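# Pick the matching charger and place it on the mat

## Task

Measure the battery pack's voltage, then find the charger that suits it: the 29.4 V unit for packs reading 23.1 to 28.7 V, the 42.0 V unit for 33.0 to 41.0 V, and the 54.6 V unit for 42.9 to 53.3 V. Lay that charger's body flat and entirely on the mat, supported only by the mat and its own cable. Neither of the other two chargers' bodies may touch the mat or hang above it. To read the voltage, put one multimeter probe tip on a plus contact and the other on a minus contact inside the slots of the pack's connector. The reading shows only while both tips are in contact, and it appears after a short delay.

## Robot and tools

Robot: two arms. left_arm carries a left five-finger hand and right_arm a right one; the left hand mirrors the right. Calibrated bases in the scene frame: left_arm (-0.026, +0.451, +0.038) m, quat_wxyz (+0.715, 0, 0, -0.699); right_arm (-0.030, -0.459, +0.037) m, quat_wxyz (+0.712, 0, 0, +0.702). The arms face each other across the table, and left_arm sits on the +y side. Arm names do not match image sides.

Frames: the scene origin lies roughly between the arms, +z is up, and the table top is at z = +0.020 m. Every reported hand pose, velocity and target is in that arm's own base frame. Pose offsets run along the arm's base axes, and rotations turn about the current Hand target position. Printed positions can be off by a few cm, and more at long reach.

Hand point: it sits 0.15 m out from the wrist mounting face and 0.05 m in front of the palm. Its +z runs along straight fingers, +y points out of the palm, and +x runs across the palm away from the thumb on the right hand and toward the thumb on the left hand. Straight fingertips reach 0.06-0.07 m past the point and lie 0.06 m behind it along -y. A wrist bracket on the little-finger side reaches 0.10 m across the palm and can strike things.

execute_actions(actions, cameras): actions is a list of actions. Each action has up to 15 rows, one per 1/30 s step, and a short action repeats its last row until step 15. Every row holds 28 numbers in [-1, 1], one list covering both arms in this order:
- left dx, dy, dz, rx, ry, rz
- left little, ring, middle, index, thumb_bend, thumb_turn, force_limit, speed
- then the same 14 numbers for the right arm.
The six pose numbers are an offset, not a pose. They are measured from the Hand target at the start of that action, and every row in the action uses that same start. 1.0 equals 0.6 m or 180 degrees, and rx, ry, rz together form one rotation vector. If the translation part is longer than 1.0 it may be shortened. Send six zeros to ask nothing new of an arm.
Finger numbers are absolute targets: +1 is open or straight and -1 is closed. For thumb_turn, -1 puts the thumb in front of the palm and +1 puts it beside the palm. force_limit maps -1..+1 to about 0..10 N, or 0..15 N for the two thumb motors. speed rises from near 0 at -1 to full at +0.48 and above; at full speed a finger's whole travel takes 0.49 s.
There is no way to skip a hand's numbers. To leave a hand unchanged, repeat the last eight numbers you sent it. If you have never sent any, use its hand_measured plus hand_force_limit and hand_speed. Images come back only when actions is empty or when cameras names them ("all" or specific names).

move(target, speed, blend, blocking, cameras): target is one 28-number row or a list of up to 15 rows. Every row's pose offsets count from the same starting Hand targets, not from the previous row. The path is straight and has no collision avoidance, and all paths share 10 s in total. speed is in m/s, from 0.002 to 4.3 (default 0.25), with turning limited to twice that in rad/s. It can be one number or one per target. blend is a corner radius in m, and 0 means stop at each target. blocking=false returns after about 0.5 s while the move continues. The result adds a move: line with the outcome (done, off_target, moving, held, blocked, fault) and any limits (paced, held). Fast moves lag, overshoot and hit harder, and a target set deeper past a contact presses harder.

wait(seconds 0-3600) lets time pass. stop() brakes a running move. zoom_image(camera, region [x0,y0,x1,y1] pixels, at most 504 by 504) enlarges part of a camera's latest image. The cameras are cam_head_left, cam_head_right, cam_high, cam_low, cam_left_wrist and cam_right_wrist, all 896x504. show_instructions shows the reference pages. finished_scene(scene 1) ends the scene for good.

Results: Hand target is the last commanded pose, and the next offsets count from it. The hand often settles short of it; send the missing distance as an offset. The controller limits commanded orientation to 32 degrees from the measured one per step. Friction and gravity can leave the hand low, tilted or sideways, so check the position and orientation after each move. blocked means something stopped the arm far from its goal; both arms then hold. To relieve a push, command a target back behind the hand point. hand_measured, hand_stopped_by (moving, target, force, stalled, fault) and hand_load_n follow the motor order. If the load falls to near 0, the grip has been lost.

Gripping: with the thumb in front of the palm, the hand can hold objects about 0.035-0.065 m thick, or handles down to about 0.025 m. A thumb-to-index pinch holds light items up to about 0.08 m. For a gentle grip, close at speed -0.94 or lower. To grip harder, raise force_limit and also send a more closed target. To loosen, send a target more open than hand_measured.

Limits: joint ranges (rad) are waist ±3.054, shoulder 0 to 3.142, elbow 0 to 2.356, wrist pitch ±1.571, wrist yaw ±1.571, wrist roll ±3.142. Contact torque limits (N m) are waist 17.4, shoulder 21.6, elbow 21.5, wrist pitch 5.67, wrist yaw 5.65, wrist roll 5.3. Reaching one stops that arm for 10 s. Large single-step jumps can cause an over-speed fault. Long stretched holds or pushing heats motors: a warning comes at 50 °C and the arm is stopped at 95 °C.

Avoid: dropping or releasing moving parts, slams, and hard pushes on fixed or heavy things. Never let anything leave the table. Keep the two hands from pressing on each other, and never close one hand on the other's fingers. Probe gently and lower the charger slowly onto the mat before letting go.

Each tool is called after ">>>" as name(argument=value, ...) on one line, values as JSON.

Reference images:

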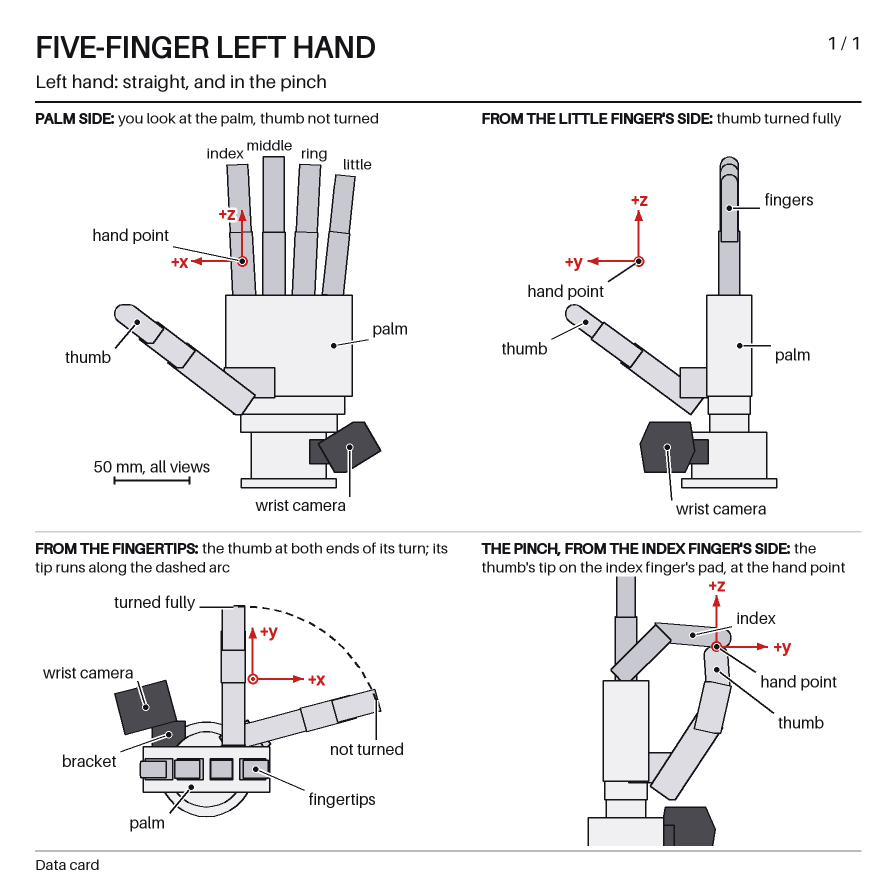

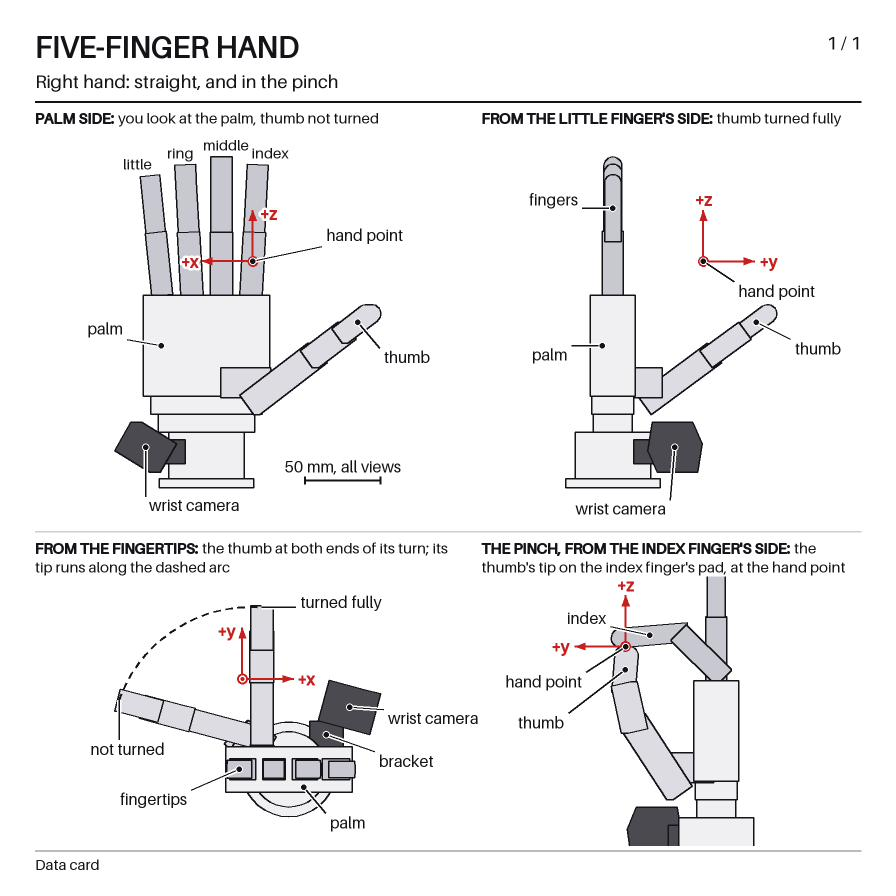

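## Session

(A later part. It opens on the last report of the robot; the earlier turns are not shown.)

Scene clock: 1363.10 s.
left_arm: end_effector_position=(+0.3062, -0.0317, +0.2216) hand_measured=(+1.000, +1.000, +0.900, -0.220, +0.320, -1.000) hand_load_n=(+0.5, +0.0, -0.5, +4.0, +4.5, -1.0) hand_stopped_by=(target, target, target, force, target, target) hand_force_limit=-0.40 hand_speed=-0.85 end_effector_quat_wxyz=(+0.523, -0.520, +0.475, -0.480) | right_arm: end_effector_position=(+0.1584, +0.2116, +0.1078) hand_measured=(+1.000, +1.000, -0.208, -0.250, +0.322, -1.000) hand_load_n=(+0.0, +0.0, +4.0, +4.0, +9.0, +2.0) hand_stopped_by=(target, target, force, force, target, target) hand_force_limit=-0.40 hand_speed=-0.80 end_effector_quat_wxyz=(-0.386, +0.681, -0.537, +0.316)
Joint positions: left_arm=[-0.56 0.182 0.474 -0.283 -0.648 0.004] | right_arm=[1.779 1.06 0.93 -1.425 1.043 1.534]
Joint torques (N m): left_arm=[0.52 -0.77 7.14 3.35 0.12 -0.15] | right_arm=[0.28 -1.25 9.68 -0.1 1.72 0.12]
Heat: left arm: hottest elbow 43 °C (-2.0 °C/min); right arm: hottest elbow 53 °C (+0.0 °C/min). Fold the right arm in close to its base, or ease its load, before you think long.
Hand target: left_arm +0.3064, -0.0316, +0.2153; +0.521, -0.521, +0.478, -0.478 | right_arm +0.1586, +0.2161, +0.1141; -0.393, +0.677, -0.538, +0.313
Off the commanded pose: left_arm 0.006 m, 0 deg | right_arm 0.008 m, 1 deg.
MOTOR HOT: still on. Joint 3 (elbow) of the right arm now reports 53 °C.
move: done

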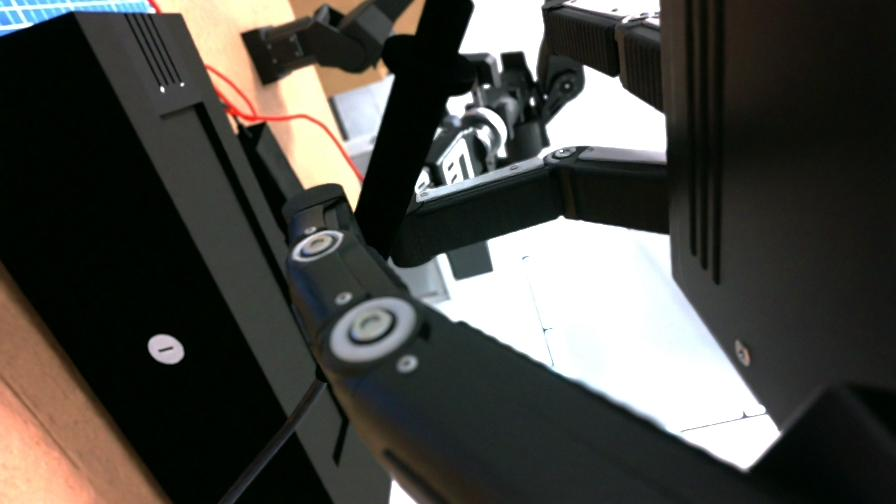

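>>> move(target=[[0, 0, 0, 0.4151, 0.0357, 0, 1, 1, 0.9, -0.25, 0.32, -1, -0.4, -0.85, 0, 0, 0, 0, 0, 0, 1, 1, -0.4, -0.4, 0.32, -1, -0.4, -0.8], [0, 0, 0, 0.8302, 0.0713, 0, 1, 1, 0.9, -0.25, 0.32, -1, -0.4, -0.85, 0, 0, 0, 0, 0, 0, 1, 1, -0.4, -0.4, 0.32, -1, -0.4, -0.8]], speed=0.4, blend=0.05, cameras=["cam_left_wrist", "cam_head_left", "cam_high"])

Scene clock: 1375.67 s.
left_arm: end_effector_position=(+0.3060, -0.0319, +0.2209) hand_measured=(+1.000, +1.000, +0.900, -0.220, +0.320, -1.000) hand_load_n=(+0.0, +0.0, +0.0, +4.0, +4.0, +0.0) hand_stopped_by=(target, target, target, force, target, target) hand_force_limit=-0.40 hand_speed=-0.85 end_effector_quat_wxyz=(+0.603, +0.319, +0.629, +0.373) | right_arm: end_effector_position=(+0.1584, +0.2116, +0.1078) hand_measured=(+1.000, +1.000, -0.208, -0.250, +0.322, -1.000) hand_load_n=(+0.0, +0.0, +4.0, +4.0, +9.5, +2.0) hand_stopped_by=(target, target, force, force, target, target) hand_force_limit=-0.40 hand_speed=-0.80 end_effector_quat_wxyz=(-0.386, +0.681, -0.537, +0.316)
Joint positions: left_arm=[-1.177 0.698 0.091 0.627 -1.261 2.613] | right_arm=[1.779 1.06 0.93 -1.425 1.043 1.534]
Joint torques (N m): left_arm=[0.28 -1.12 6.72 2.51 0.15 0.09] | right_arm=[0.33 -1.26 9.73 -0.11 1.71 0.1]
Heat: left arm: hottest wrist pitch 44 °C (-3.0 °C/min); right arm: hottest elbow 53 °C (+0.0 °C/min). Fold the right arm in close to its base, or ease its load, before you think long.
Hand target: left_arm +0.3064, -0.0315, +0.2153; +0.597, +0.327, +0.627, +0.379 | right_arm +0.1586, +0.2161, +0.1141; -0.393, +0.677, -0.538, +0.313
Off the commanded pose: left_arm 0.006 m, 1 deg | right_arm 0.008 m, 1 deg.
MOTOR HOT: still on. Joint 3 (elbow) of the right arm now reports 53 °C.
move: done
Images, in order (width x height): cam_head_left 896x504, cam_high 896x504, cam_left_wrist 896x504.

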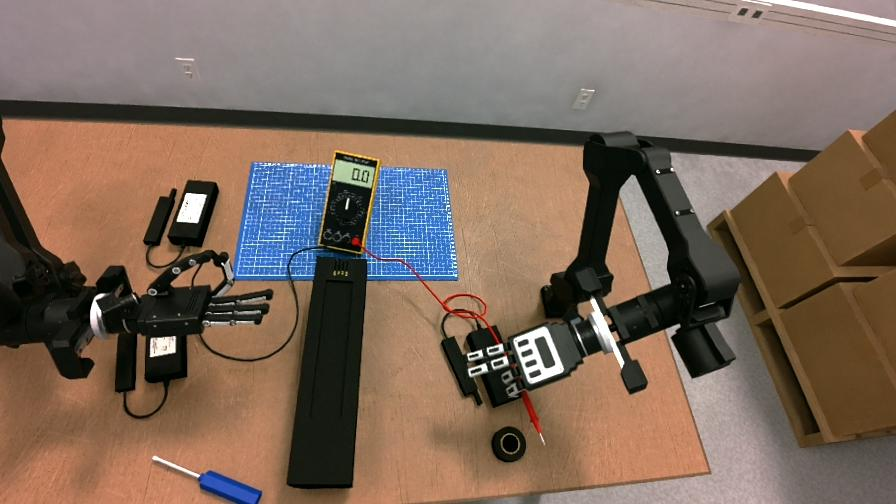

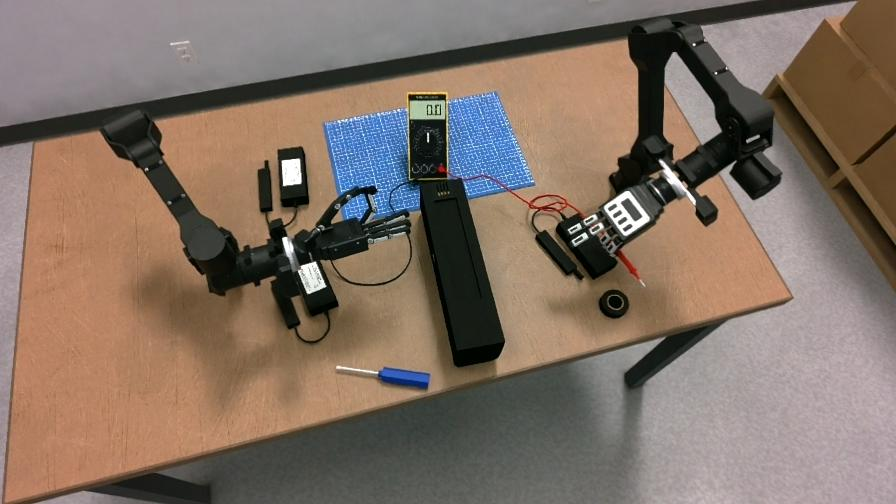

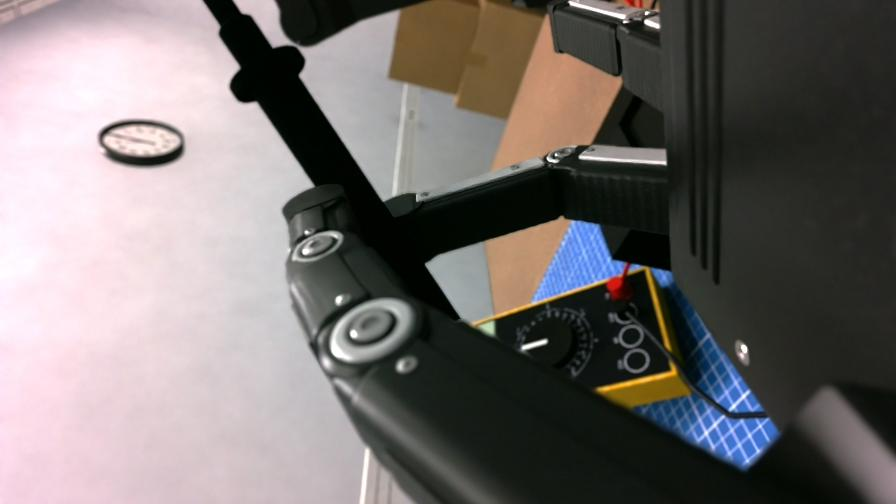

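>>> move(target=[0, 0, 0, 0, 0, 0, 1, 1, 0.9, -0.212, 0.32, -1, -0.4, -0.9, 0, 0, 0, 0, 0, 0, 1, 1, -0.4, -0.4, 0.32, -1, -0.4, -0.8], speed=0.2, cameras=["cam_left_wrist"])

Scene clock: 1380.63 s.
left_arm: end_effector_position=(+0.3060, -0.0319, +0.2209) hand_measured=(+1.000, +1.000, +0.900, -0.212, +0.320, -1.000) hand_load_n=(+0.0, +0.0, +0.0, +3.0, +3.0, +0.0) hand_stopped_by=(target, target, target, force, target, target) hand_force_limit=-0.40 hand_speed=-0.90 end_effector_quat_wxyz=(+0.603, +0.319, +0.629, +0.373) | right_arm: end_effector_position=(+0.1584, +0.2116, +0.1078) hand_measured=(+1.000, +1.000, -0.208, -0.250, +0.322, -1.000) hand_load_n=(+0.0, +0.0, +4.0, +3.5, +9.0, +2.5) hand_stopped_by=(target, target, force, force, target, target) hand_force_limit=-0.40 hand_speed=-0.80 end_effector_quat_wxyz=(-0.386, +0.681, -0.537, +0.316)
Joint positions: left_arm=[-1.177 0.698 0.091 0.627 -1.261 2.614] | right_arm=[1.779 1.06 0.93 -1.425 1.043 1.534]
Joint torques (N m): left_arm=[0.33 -1.29 6.8 2.36 0.14 0.1] | right_arm=[0.32 -1.32 9.72 -0.1 1.7 0.11]
Heat: left arm: hottest wrist pitch 45 °C (-1.0 °C/min); right arm: hottest elbow 53 °C (+0.0 °C/min). Fold the right arm in close to its base, or ease its load, before you think long.
Hand target: left_arm +0.3063, -0.0314, +0.2155; +0.597, +0.327, +0.627, +0.379 | right_arm +0.1586, +0.2161, +0.1141; -0.393, +0.677, -0.538, +0.313
Off the commanded pose: left_arm 0.006 m, 1 deg | right_arm 0.008 m, 1 deg.
MOTOR HOT: still on. Joint 3 (elbow) of the right arm now reports 53 °C.
move: done

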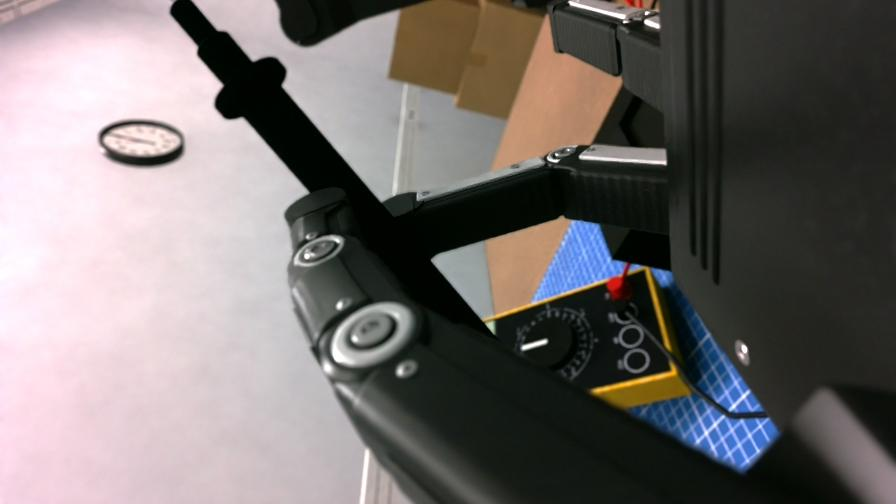

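>>> move(target=[0, 0, 0, 0, 0, 0, 1, 1, 0.9, -0.204, 0.32, -1, -0.4, -0.9, 0, 0, 0, 0, 0, 0, 1, 1, -0.4, -0.4, 0.32, -1, -0.4, -0.8], speed=0.2, cameras=["cam_left_wrist"])

Scene clock: 1384.87 s.
left_arm: end_effector_position=(+0.3060, -0.0319, +0.2209) hand_measured=(+1.000, +1.000, +0.900, -0.204, +0.320, -1.000) hand_load_n=(+0.0, +0.0, +0.0, +2.0, +2.0, +0.0) hand_stopped_by=(target, target, target, target, target, target) hand_force_limit=-0.40 hand_speed=-0.90 end_effector_quat_wxyz=(+0.603, +0.319, +0.629, +0.373) | right_arm: end_effector_position=(+0.1584, +0.2116, +0.1078) hand_measured=(+1.000, +1.000, -0.208, -0.250, +0.322, -1.000) hand_load_n=(+0.0, +0.0, +4.0, +4.0, +9.0, +2.0) hand_stopped_by=(target, target, force, force, target, target) hand_force_limit=-0.40 hand_speed=-0.80 end_effector_quat_wxyz=(-0.386, +0.681, -0.537, +0.316)
Joint positions: left_arm=[-1.177 0.698 0.091 0.627 -1.261 2.614] | right_arm=[1.779 1.06 0.93 -1.425 1.043 1.534]
Joint torques (N m): left_arm=[0.55 -1.31 6.88 2.34 0.1 0.09] | right_arm=[0.32 -1.22 9.74 -0.09 1.7 0.1]
Heat: left arm: hottest wrist pitch 46 °C (+0.0 °C/min); right arm: hottest elbow 53 °C (+0.0 °C/min). Fold the right arm in close to its base, or ease its load, before you think long.
Hand target: left_arm +0.3063, -0.0314, +0.2155; +0.597, +0.327, +0.627, +0.379 | right_arm +0.1586, +0.2161, +0.1141; -0.393, +0.677, -0.538, +0.313
Off the commanded pose: left_arm 0.006 m, 1 deg | right_arm 0.008 m, 1 deg.
MOTOR HOT: still on. Joint 3 (elbow) of the right arm now reports 53 °C.
move: done

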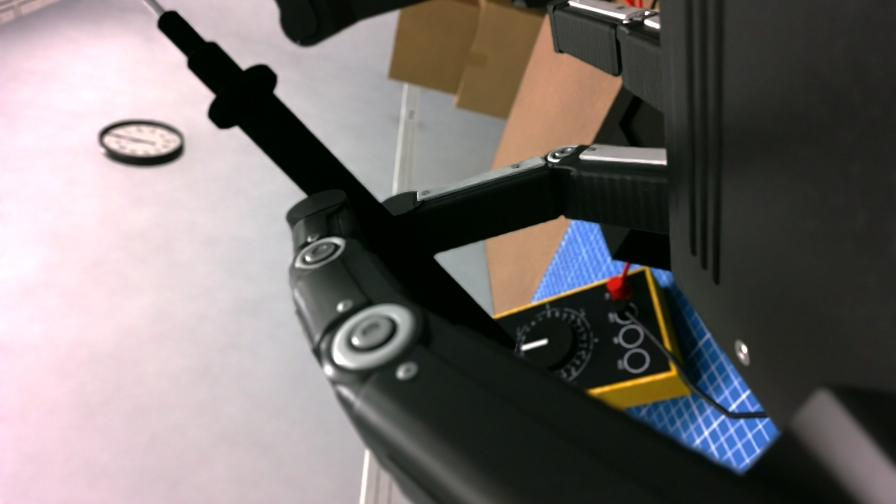

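>>> move(target=[0, 0, 0, 0, 0, 0, 1, 1, 0.9, -0.198, 0.32, -1, -0.4, -0.9, 0, 0, 0, 0, 0, 0, 1, 1, -0.4, -0.4, 0.32, -1, -0.4, -0.8], speed=0.2, cameras=["cam_left_wrist"])

Scene clock: 1390.50 s.
left_arm: end_effector_position=(+0.3060, -0.0319, +0.2209) hand_measured=(+1.000, +1.000, +0.900, -0.198, +0.320, -1.000) hand_load_n=(+0.0, +0.0, +0.0, +1.5, +1.0, +0.5) hand_stopped_by=(target, target, target, target, target, target) hand_force_limit=-0.40 hand_speed=-0.90 end_effector_quat_wxyz=(+0.603, +0.319, +0.629, +0.373) | right_arm: end_effector_position=(+0.1584, +0.2116, +0.1078) hand_measured=(+1.000, +1.000, -0.208, -0.250, +0.322, -1.000) hand_load_n=(+0.0, +0.0, +3.5, +4.0, +9.0, +2.0) hand_stopped_by=(target, target, force, force, target, target) hand_force_limit=-0.40 hand_speed=-0.80 end_effector_quat_wxyz=(-0.386, +0.681, -0.537, +0.316)
Joint positions: left_arm=[-1.177 0.698 0.091 0.627 -1.261 2.614] | right_arm=[1.779 1.06 0.93 -1.425 1.043 1.534]
Joint torques (N m): left_arm=[0.34 -1.41 6.66 2.35 0.17 0.08] | right_arm=[0.36 -1.33 9.72 -0.1 1.7 0.1]
Heat: left arm: hottest wrist pitch 46 °C (+0.0 °C/min); right arm: hottest elbow 53 °C (+0.0 °C/min). Fold the right arm in close to its base, or ease its load, before you think long.
Hand target: left_arm +0.3063, -0.0314, +0.2155; +0.597, +0.327, +0.627, +0.379 | right_arm +0.1586, +0.2161, +0.1141; -0.393, +0.677, -0.538, +0.313
Off the commanded pose: left_arm 0.006 m, 1 deg | right_arm 0.008 m, 1 deg.
MOTOR HOT: still on. Joint 3 (elbow) of the right arm now reports 53 °C.
move: done

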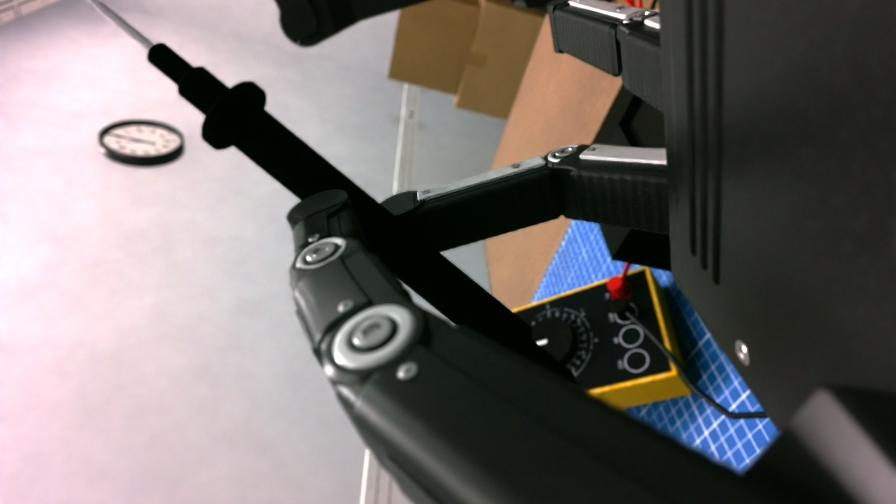

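>>> execute_actions(actions=[], cameras=["cam_left_wrist", "cam_high", "cam_low", "cam_head_left"])

Scene clock: 1410.00 s.
left_arm: end_effector_position=(+0.3060, -0.0319, +0.2209) hand_measured=(+1.000, +1.000, +0.900, -0.198, +0.320, -1.000) hand_load_n=(+0.0, +0.0, +0.0, +1.5, +1.0, +0.0) hand_stopped_by=(target, target, target, target, target, target) hand_force_limit=-0.40 hand_speed=-0.90 end_effector_quat_wxyz=(+0.603, +0.319, +0.629, +0.373) | right_arm: end_effector_position=(+0.1584, +0.2116, +0.1078) hand_measured=(+1.000, +1.000, -0.208, -0.250, +0.322, -1.000) hand_load_n=(+0.0, +0.0, +4.0, +4.0, +9.0, +2.0) hand_stopped_by=(target, target, force, force, target, target) hand_force_limit=-0.40 hand_speed=-0.80 end_effector_quat_wxyz=(-0.386, +0.681, -0.537, +0.316)
Joint positions: left_arm=[-1.177 0.698 0.091 0.627 -1.261 2.614] | right_arm=[1.779 1.06 0.93 -1.425 1.043 1.534]
Joint velocities: within noise
Joint torques (N m): left_arm=[0.38 -1.29 6.94 2.33 0.09 0.08] | right_arm=[0.31 -1.28 9.72 -0.09 1.71 0.11]
Motor temperatures (°C): left_arm=[25 29 44 47 35 29] | right_arm=[27 28 53 36 45 30]
Heat: left arm: hottest wrist pitch 47 °C (+5.0 °C/min); right arm: hottest elbow 53 °C (+0.0 °C/min). Fold the right arm in close to its base, or ease its load, before you think long.
Hand target: left_arm +0.3063, -0.0314, +0.2155; +0.597, +0.327, +0.627, +0.379 | right_arm +0.1586, +0.2161, +0.1141; -0.393, +0.677, -0.538, +0.313
Off the commanded pose: left_arm 0.006 m, 1 deg | right_arm 0.008 m, 1 deg.
MOTOR HOT: still on. Joint 3 (elbow) of the right arm now reports 53 °C.
Images, in order (width x height): cam_head_left 896x504, cam_high 896x504, cam_low 896x504, cam_left_wrist 896x504.

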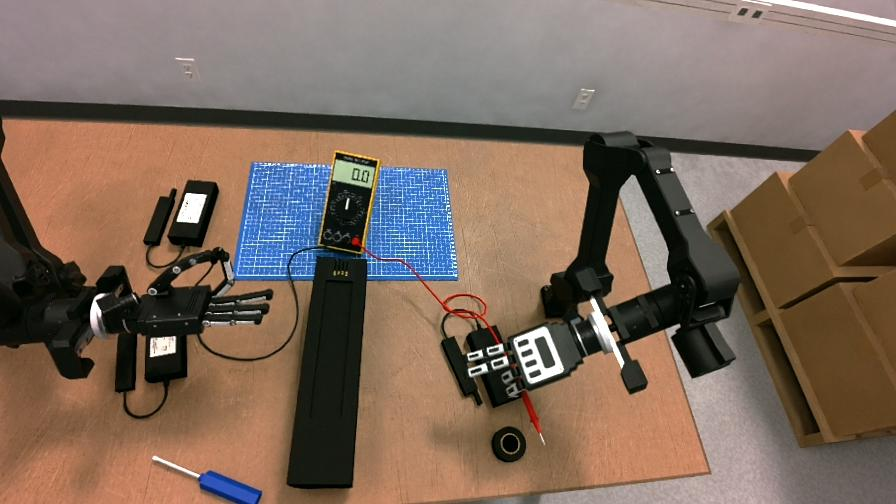

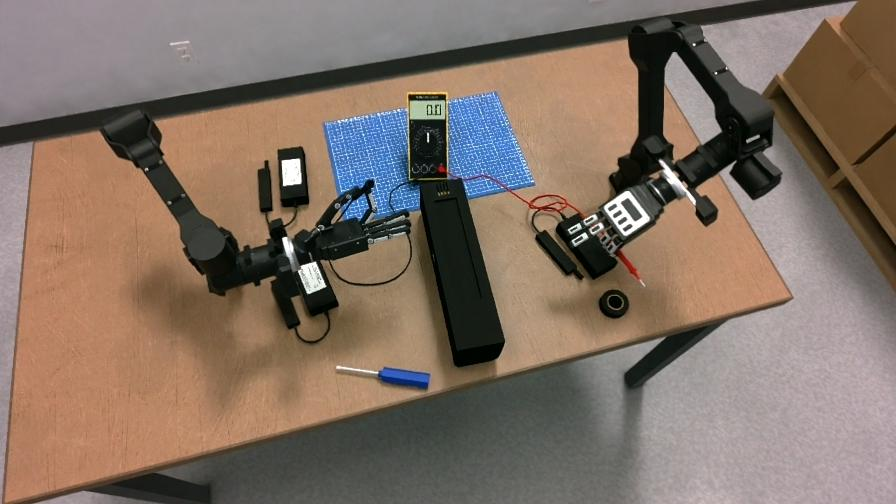

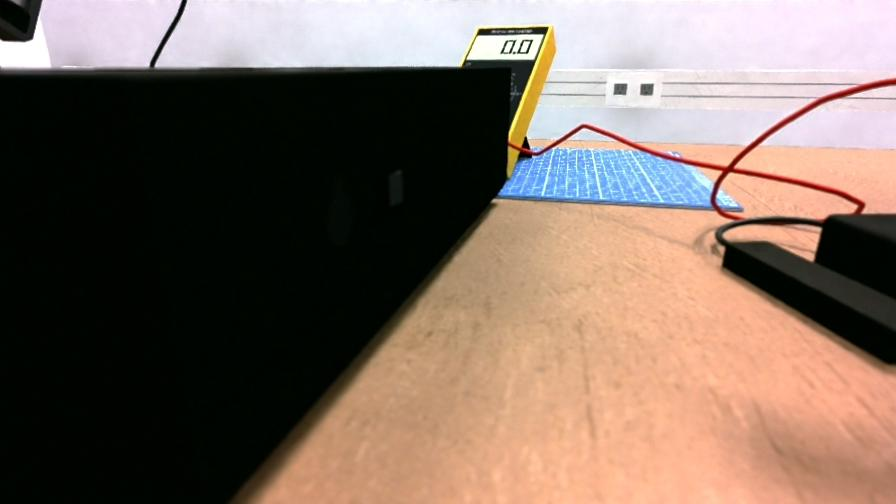

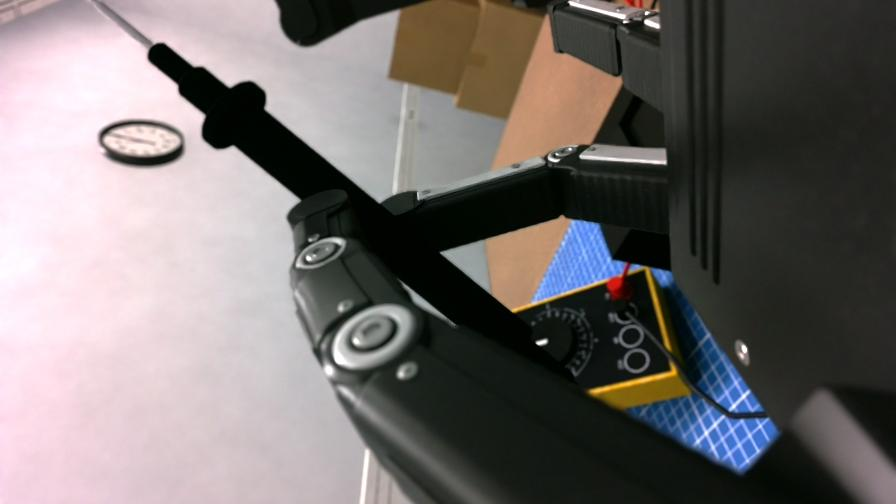

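>>> execute_actions(actions=[[[0,0,0,0,0,0,1,1,0.9,-0.35,0.32,-1,0.6,-0.9,0,0,0,0,0,0,1,1,-0.4,-0.4,0.32,-1,-0.4,-0.8]],[[0,0,0,0,0,0,1,1,0.9,-0.35,0.32,-1,0.6,-0.9,0,0,0,0,0,0,1,1,-0.4,-0.4,0.32,-1,-0.4,-0.8]]], cameras=["cam_left_wrist"])

Scene clock: 1413.83 s.
left_arm: end_effector_position=(+0.3060, -0.0319, +0.2209) hand_measured=(+1.000, +1.000, +0.900, -0.250, +0.322, -1.000) hand_load_n=(+0.0, +0.0, +0.0, +8.5, +10.0, -1.0) hand_stopped_by=(target, target, target, force, target, target) hand_force_limit=0.60 hand_speed=-0.90 end_effector_quat_wxyz=(+0.603, +0.319, +0.629, +0.373) | right_arm: end_effector_position=(+0.1584, +0.2116, +0.1078) hand_measured=(+1.000, +1.000, -0.208, -0.250, +0.322, -1.000) hand_load_n=(+0.0, +0.0, +4.0, +4.0, +9.0, +2.0) hand_stopped_by=(target, target, force, force, target, target) hand_force_limit=-0.40 hand_speed=-0.80 end_effector_quat_wxyz=(-0.386, +0.681, -0.537, +0.316)
Joint positions: left_arm=[-1.177 0.698 0.091 0.627 -1.261 2.614] | right_arm=[1.779 1.06 0.93 -1.425 1.043 1.534]
Joint torques (N m): left_arm=[0.34 -1.44 6.87 2.39 0.12 0.08] | right_arm=[0.3 -1.24 9.71 -0.1 1.7 0.09]
Heat: left arm: hottest wrist pitch 47 °C (+6.0 °C/min); right arm: hottest elbow 53 °C (+0.0 °C/min). Fold the right arm in close to its base, or ease its load, before you think long.
Hand target: left_arm +0.3063, -0.0314, +0.2155; +0.597, +0.327, +0.627, +0.379 | right_arm +0.1586, +0.2161, +0.1141; -0.393, +0.677, -0.538, +0.313
Off the commanded pose: left_arm 0.006 m, 1 deg | right_arm 0.008 m, 1 deg.
MOTOR HOT: still on. Joint 3 (elbow) of the right arm now reports 53 °C.
Step readings (end_effector_position of left_arm | right_arm):
0: (+0.3060, -0.0319, +0.2209) | (+0.1584, +0.2116, +0.1078)
1: (+0.3060, -0.0319, +0.2209) | (+0.1584, +0.2116, +0.1078)
2: (+0.3060, -0.0319, +0.2209) | (+0.1584, +0.2116, +0.1078)
4: (+0.3060, -0.0319, +0.2209) | (+0.1584, +0.2116, +0.1078)
8: (+0.3060, -0.0319, +0.2209) | (+0.1584, +0.2116, +0.1078)
15: (+0.3060, -0.0319, +0.2209) | (+0.1584, +0.2116, +0.1078)
16: (+0.3060, -0.0319, +0.2209) | (+0.1584, +0.2116, +0.1078)
17: (+0.3060, -0.0319, +0.2209) | (+0.1584, +0.2116, +0.1078)
19: (+0.3060, -0.0319, +0.2209) | (+0.1584, +0.2116, +0.1078)
23: (+0.3060, -0.0319, +0.2209) | (+0.1584, +0.2116, +0.1078)
30: (+0.3060, -0.0319, +0.2209) | (+0.1584, +0.2116, +0.1078)

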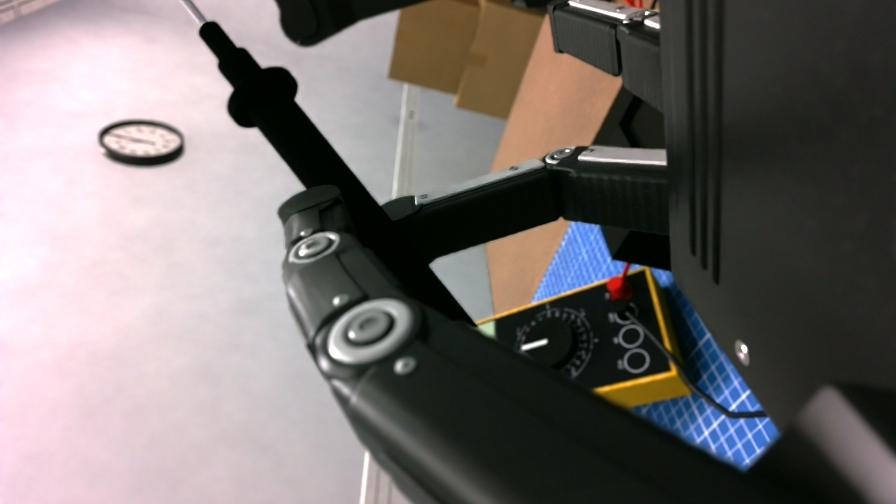

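>>> move(target=[[0,0,0,-0.4151,-0.0357,0,1,1,0.9,-0.35,0.32,-1,0.6,-0.9,0,0,0,0,0,0,1,1,-0.4,-0.4,0.32,-1,-0.4,-0.8],[0,0,0,-0.8302,-0.0713,0,1,1,0.9,-0.35,0.32,-1,0.6,-0.9,0,0,0,0,0,0,1,1,-0.4,-0.4,0.32,-1,-0.4,-0.8]], speed=0.3, blend=0.05, cameras=["cam_left_wrist", "cam_high", "cam_low", "cam_head_left"])

Scene clock: 1429.07 s.
left_arm: end_effector_position=(+0.3073, -0.0323, +0.2097) hand_measured=(+1.000, +1.000, +0.900, -0.250, +0.322, -1.000) hand_load_n=(+0.0, +0.0, +0.0, +8.0, +10.5, -2.5) hand_stopped_by=(target, target, target, force, target, target) hand_force_limit=0.60 hand_speed=-0.90 end_effector_quat_wxyz=(+0.521, -0.521, +0.484, -0.472) | right_arm: end_effector_position=(+0.1584, +0.2116, +0.1078) hand_measured=(+1.000, +1.000, -0.208, -0.250, +0.322, -1.000) hand_load_n=(+0.0, +0.0, +4.0, +4.0, +9.0, +2.0) hand_stopped_by=(target, target, force, force, target, target) hand_force_limit=-0.40 hand_speed=-0.80 end_effector_quat_wxyz=(-0.386, +0.681, -0.537, +0.316)
Joint positions: left_arm=[-0.553 0.178 0.45 -0.284 -0.64 0.004] | right_arm=[1.779 1.06 0.93 -1.425 1.043 1.534]
Joint torques (N m): left_arm=[0.46 -1.04 10.2 3.4 0.09 -0.13] | right_arm=[0.31 -1.24 9.7 -0.11 1.7 0.1]
Heat: left arm: hottest wrist pitch 47 °C (+4.1 °C/min); right arm: hottest elbow 53 °C (+0.0 °C/min). Fold the right arm in close to its base, or ease its load, before you think long.
Hand target: left_arm +0.3063, -0.0315, +0.2155; +0.521, -0.521, +0.478, -0.478 | right_arm +0.1586, +0.2161, +0.1141; -0.393, +0.677, -0.538, +0.313
Off the commanded pose: left_arm 0.006 m, 1 deg | right_arm 0.008 m, 1 deg.
MOTOR HOT: still on. Joint 3 (elbow) of the right arm now reports 53 °C.
move: done
Images, in order (width x height): cam_head_left 896x504, cam_high 896x504, cam_low 896x504, cam_left_wrist 896x504.

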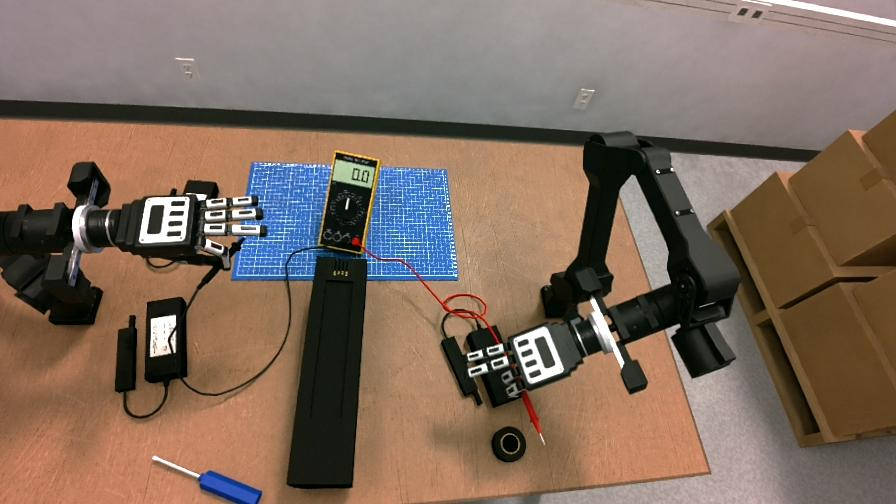

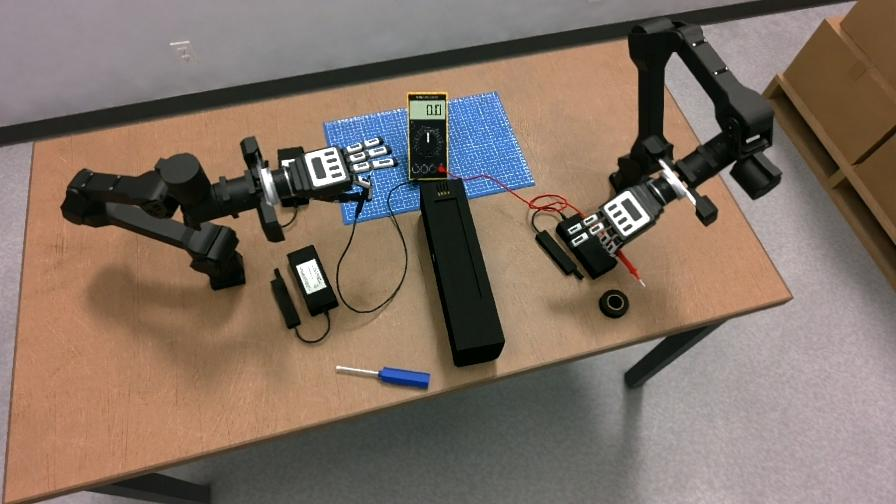

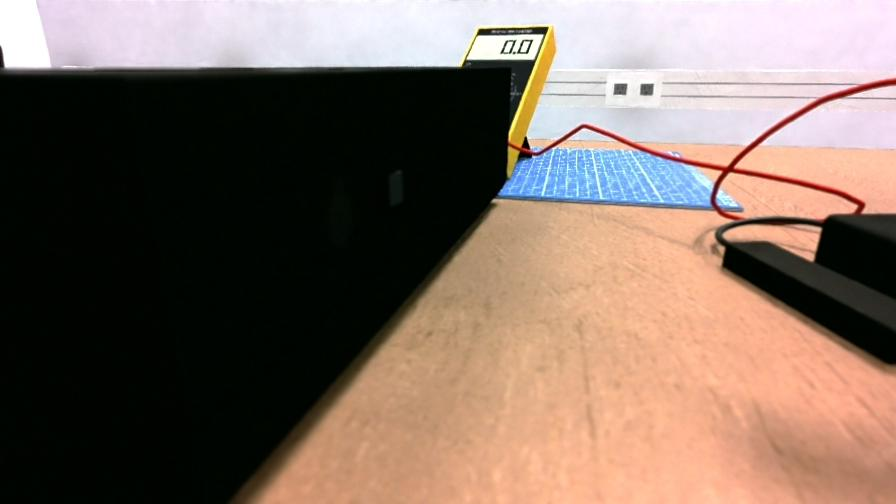

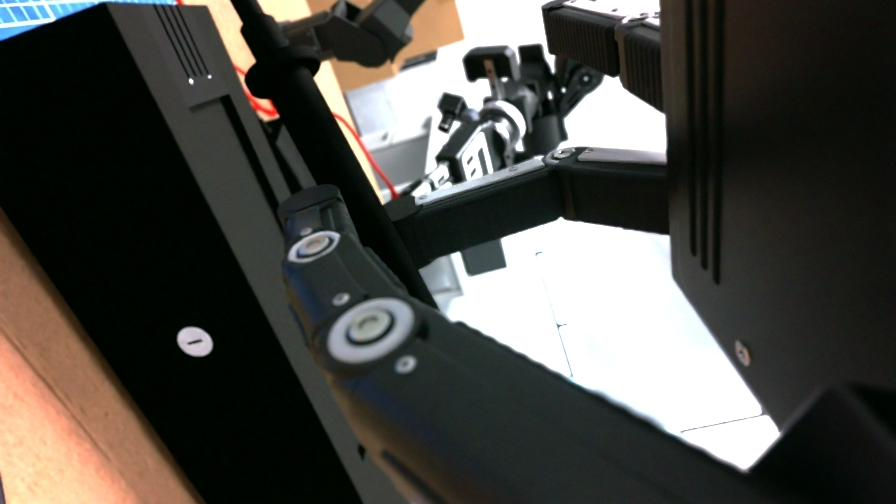

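>>> zoom_image(camera="cam_left_wrist", region=[60, 0, 400, 200])

>>> zoom_image(camera="cam_head_left", region=[160, 160, 380, 300])

>>> zoom_image(camera="cam_high", region=[300, 120, 480, 240])

Scaled by 1.482 from the camera's image (finer frame: 1280x720).

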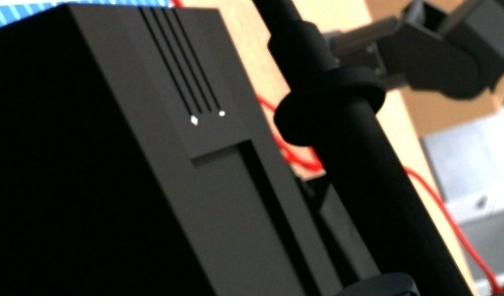

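Scaled by 2.291 from the camera's image (finer frame: 1280x720).

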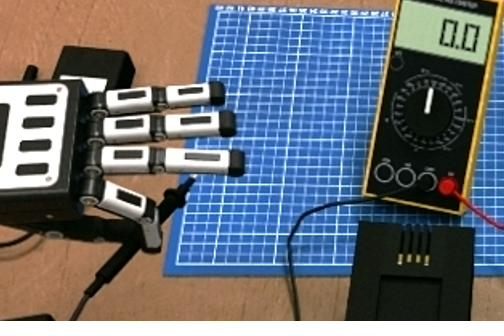

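Scaled by 2.800 from the camera's image (finer frame: 1280x720).

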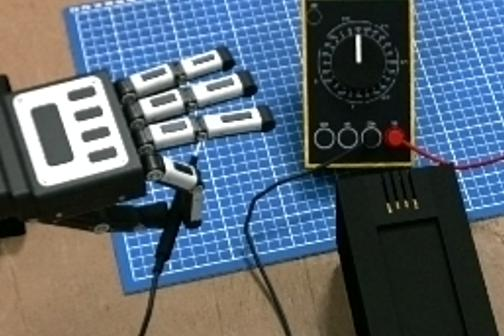

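>>> move(target=[0,0,0,-0.166,-0.0141,0,1,1,0.9,-0.35,0.32,-1,0.6,-0.9,0,0,0,0,0,0,1,1,-0.4,-0.4,0.32,-1,-0.4,-0.8], speed=0.25, cameras=["cam_left_wrist", "cam_high", "cam_low", "cam_head_left", "cam_head_right"])

Scene clock: 1451.20 s.
left_arm: end_effector_position=(+0.3053, -0.0318, +0.2213) hand_measured=(+1.000, +1.000, +0.900, -0.250, +0.322, -1.000) hand_load_n=(+0.0, +0.0, +0.0, +7.5, +10.5, -3.0) hand_stopped_by=(target, target, target, force, target, target) hand_force_limit=0.60 hand_speed=-0.90 end_effector_quat_wxyz=(-0.383, +0.625, -0.326, +0.597) | right_arm: end_effector_position=(+0.1584, +0.2116, +0.1078) hand_measured=(+1.000, +1.000, -0.208, -0.250, +0.322, -1.000) hand_load_n=(+0.0, +0.0, +4.0, +4.5, +9.0, +2.0) hand_stopped_by=(target, target, force, force, target, target) hand_force_limit=-0.40 hand_speed=-0.80 end_effector_quat_wxyz=(-0.386, +0.681, -0.537, +0.316)
Joint positions: left_arm=[0.024 0.056 0.394 -0.331 -0.066 -0.519] | right_arm=[1.779 1.06 0.93 -1.425 1.043 1.534]
Joint torques (N m): left_arm=[0.4 -0.99 7.41 4.05 0.15 -0.2] | right_arm=[0.28 -1.29 9.71 -0.1 1.7 0.1]
Heat: left arm: hottest elbow 48 °C (+4.1 °C/min); right arm: hottest elbow 53 °C (+0.0 °C/min). Fold the right arm in close to its base, or ease its load, before you think long.
Hand target: left_arm +0.3063, -0.0315, +0.2153; -0.379, +0.627, -0.327, +0.596 | right_arm +0.1586, +0.2161, +0.1141; -0.393, +0.677, -0.538, +0.313
Off the commanded pose: left_arm 0.006 m, 0 deg | right_arm 0.008 m, 1 deg.
MOTOR HOT: still on. Joint 3 (elbow) of the right arm now reports 53 °C.
move: done
Images, in order (width x height): cam_head_left 896x504, cam_head_right 896x504, cam_high 896x504, cam_low 896x504, cam_left_wrist 896x504.

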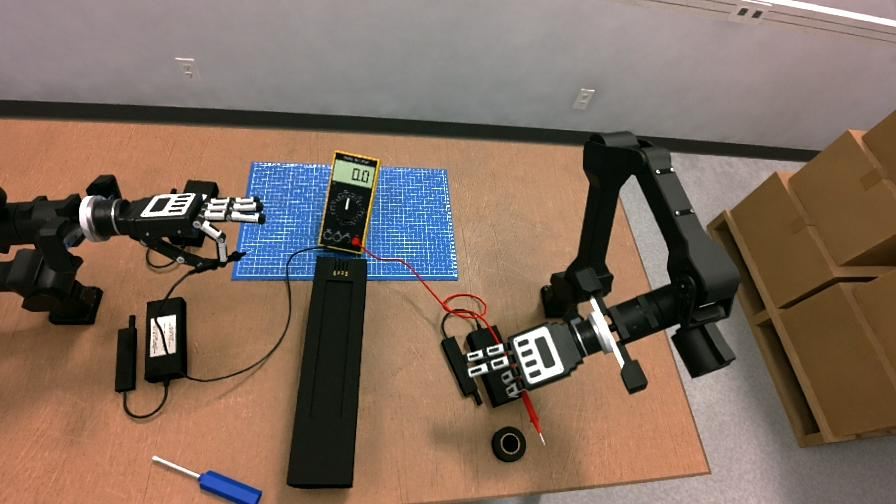

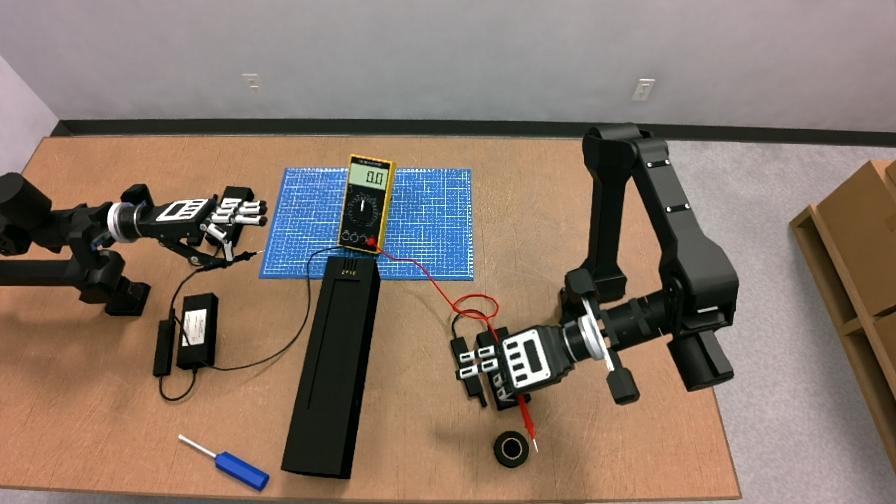

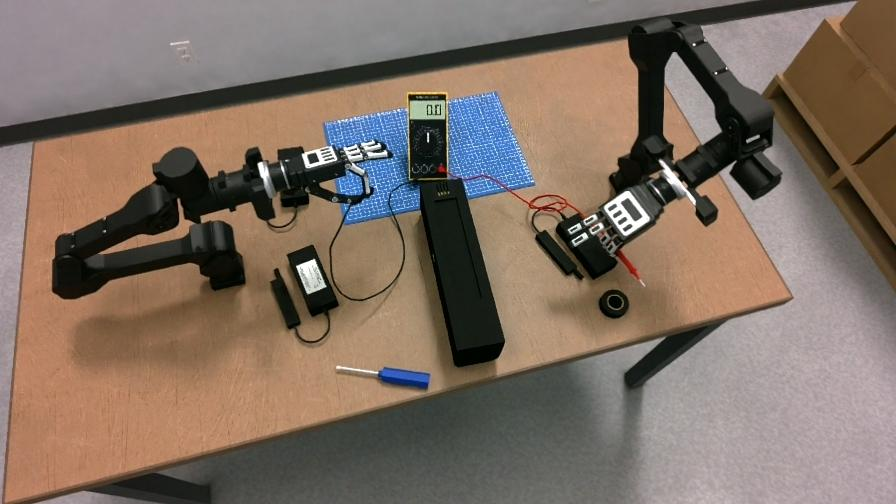

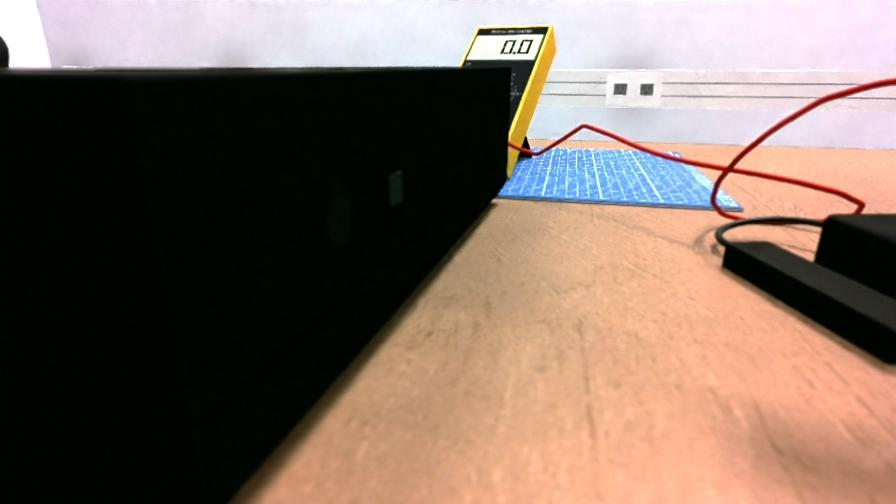

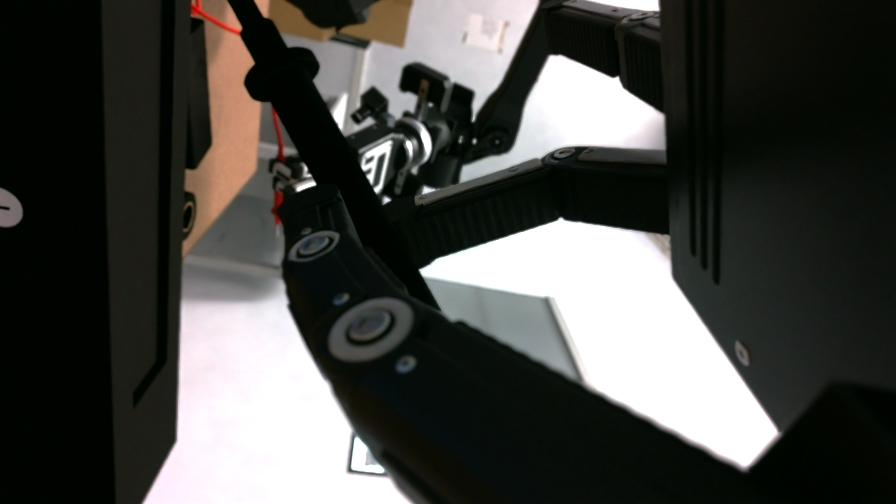

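>>> zoom_image(camera="cam_head_left", region=[140, 170, 300, 320])

>>> zoom_image(camera="cam_head_right", region=[150, 170, 310, 320])

>>> zoom_image(camera="cam_high", region=[300, 130, 460, 230])

Scaled by 3.150 from the camera's image (finer frame: 1280x720).

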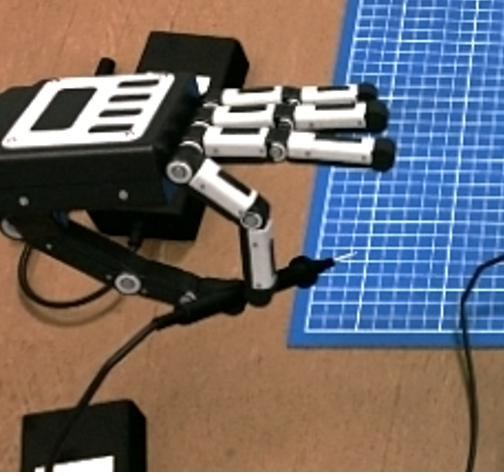

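Scaled by 3.150 from the camera's image (finer frame: 1280x720).

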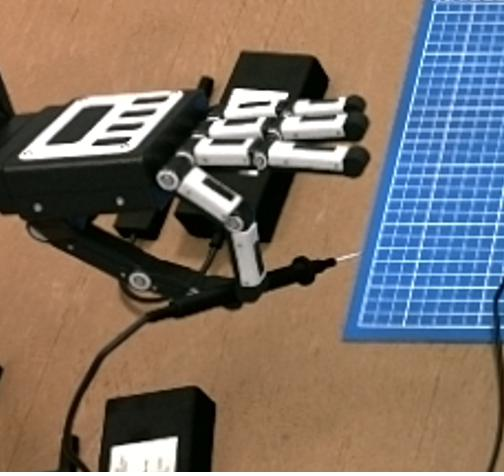

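Scaled by 3.150 from the camera's image (finer frame: 1280x720).

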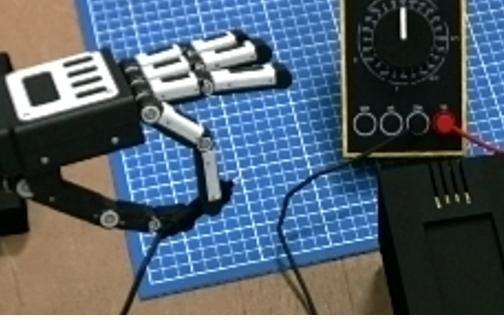

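>>> zoom_image(camera="cam_head_left", region=[280, 220, 400, 320])

>>> zoom_image(camera="cam_head_right", region=[280, 220, 400, 320])

Scaled by 4.200 from the camera's image (finer frame: 1280x720).

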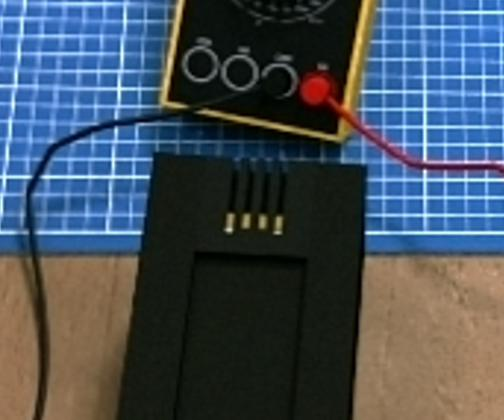

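Scaled by 4.200 from the camera's image (finer frame: 1280x720).

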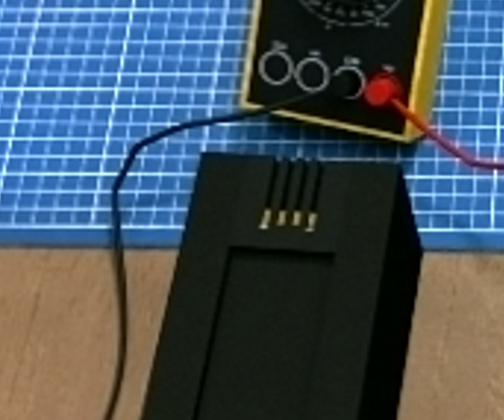

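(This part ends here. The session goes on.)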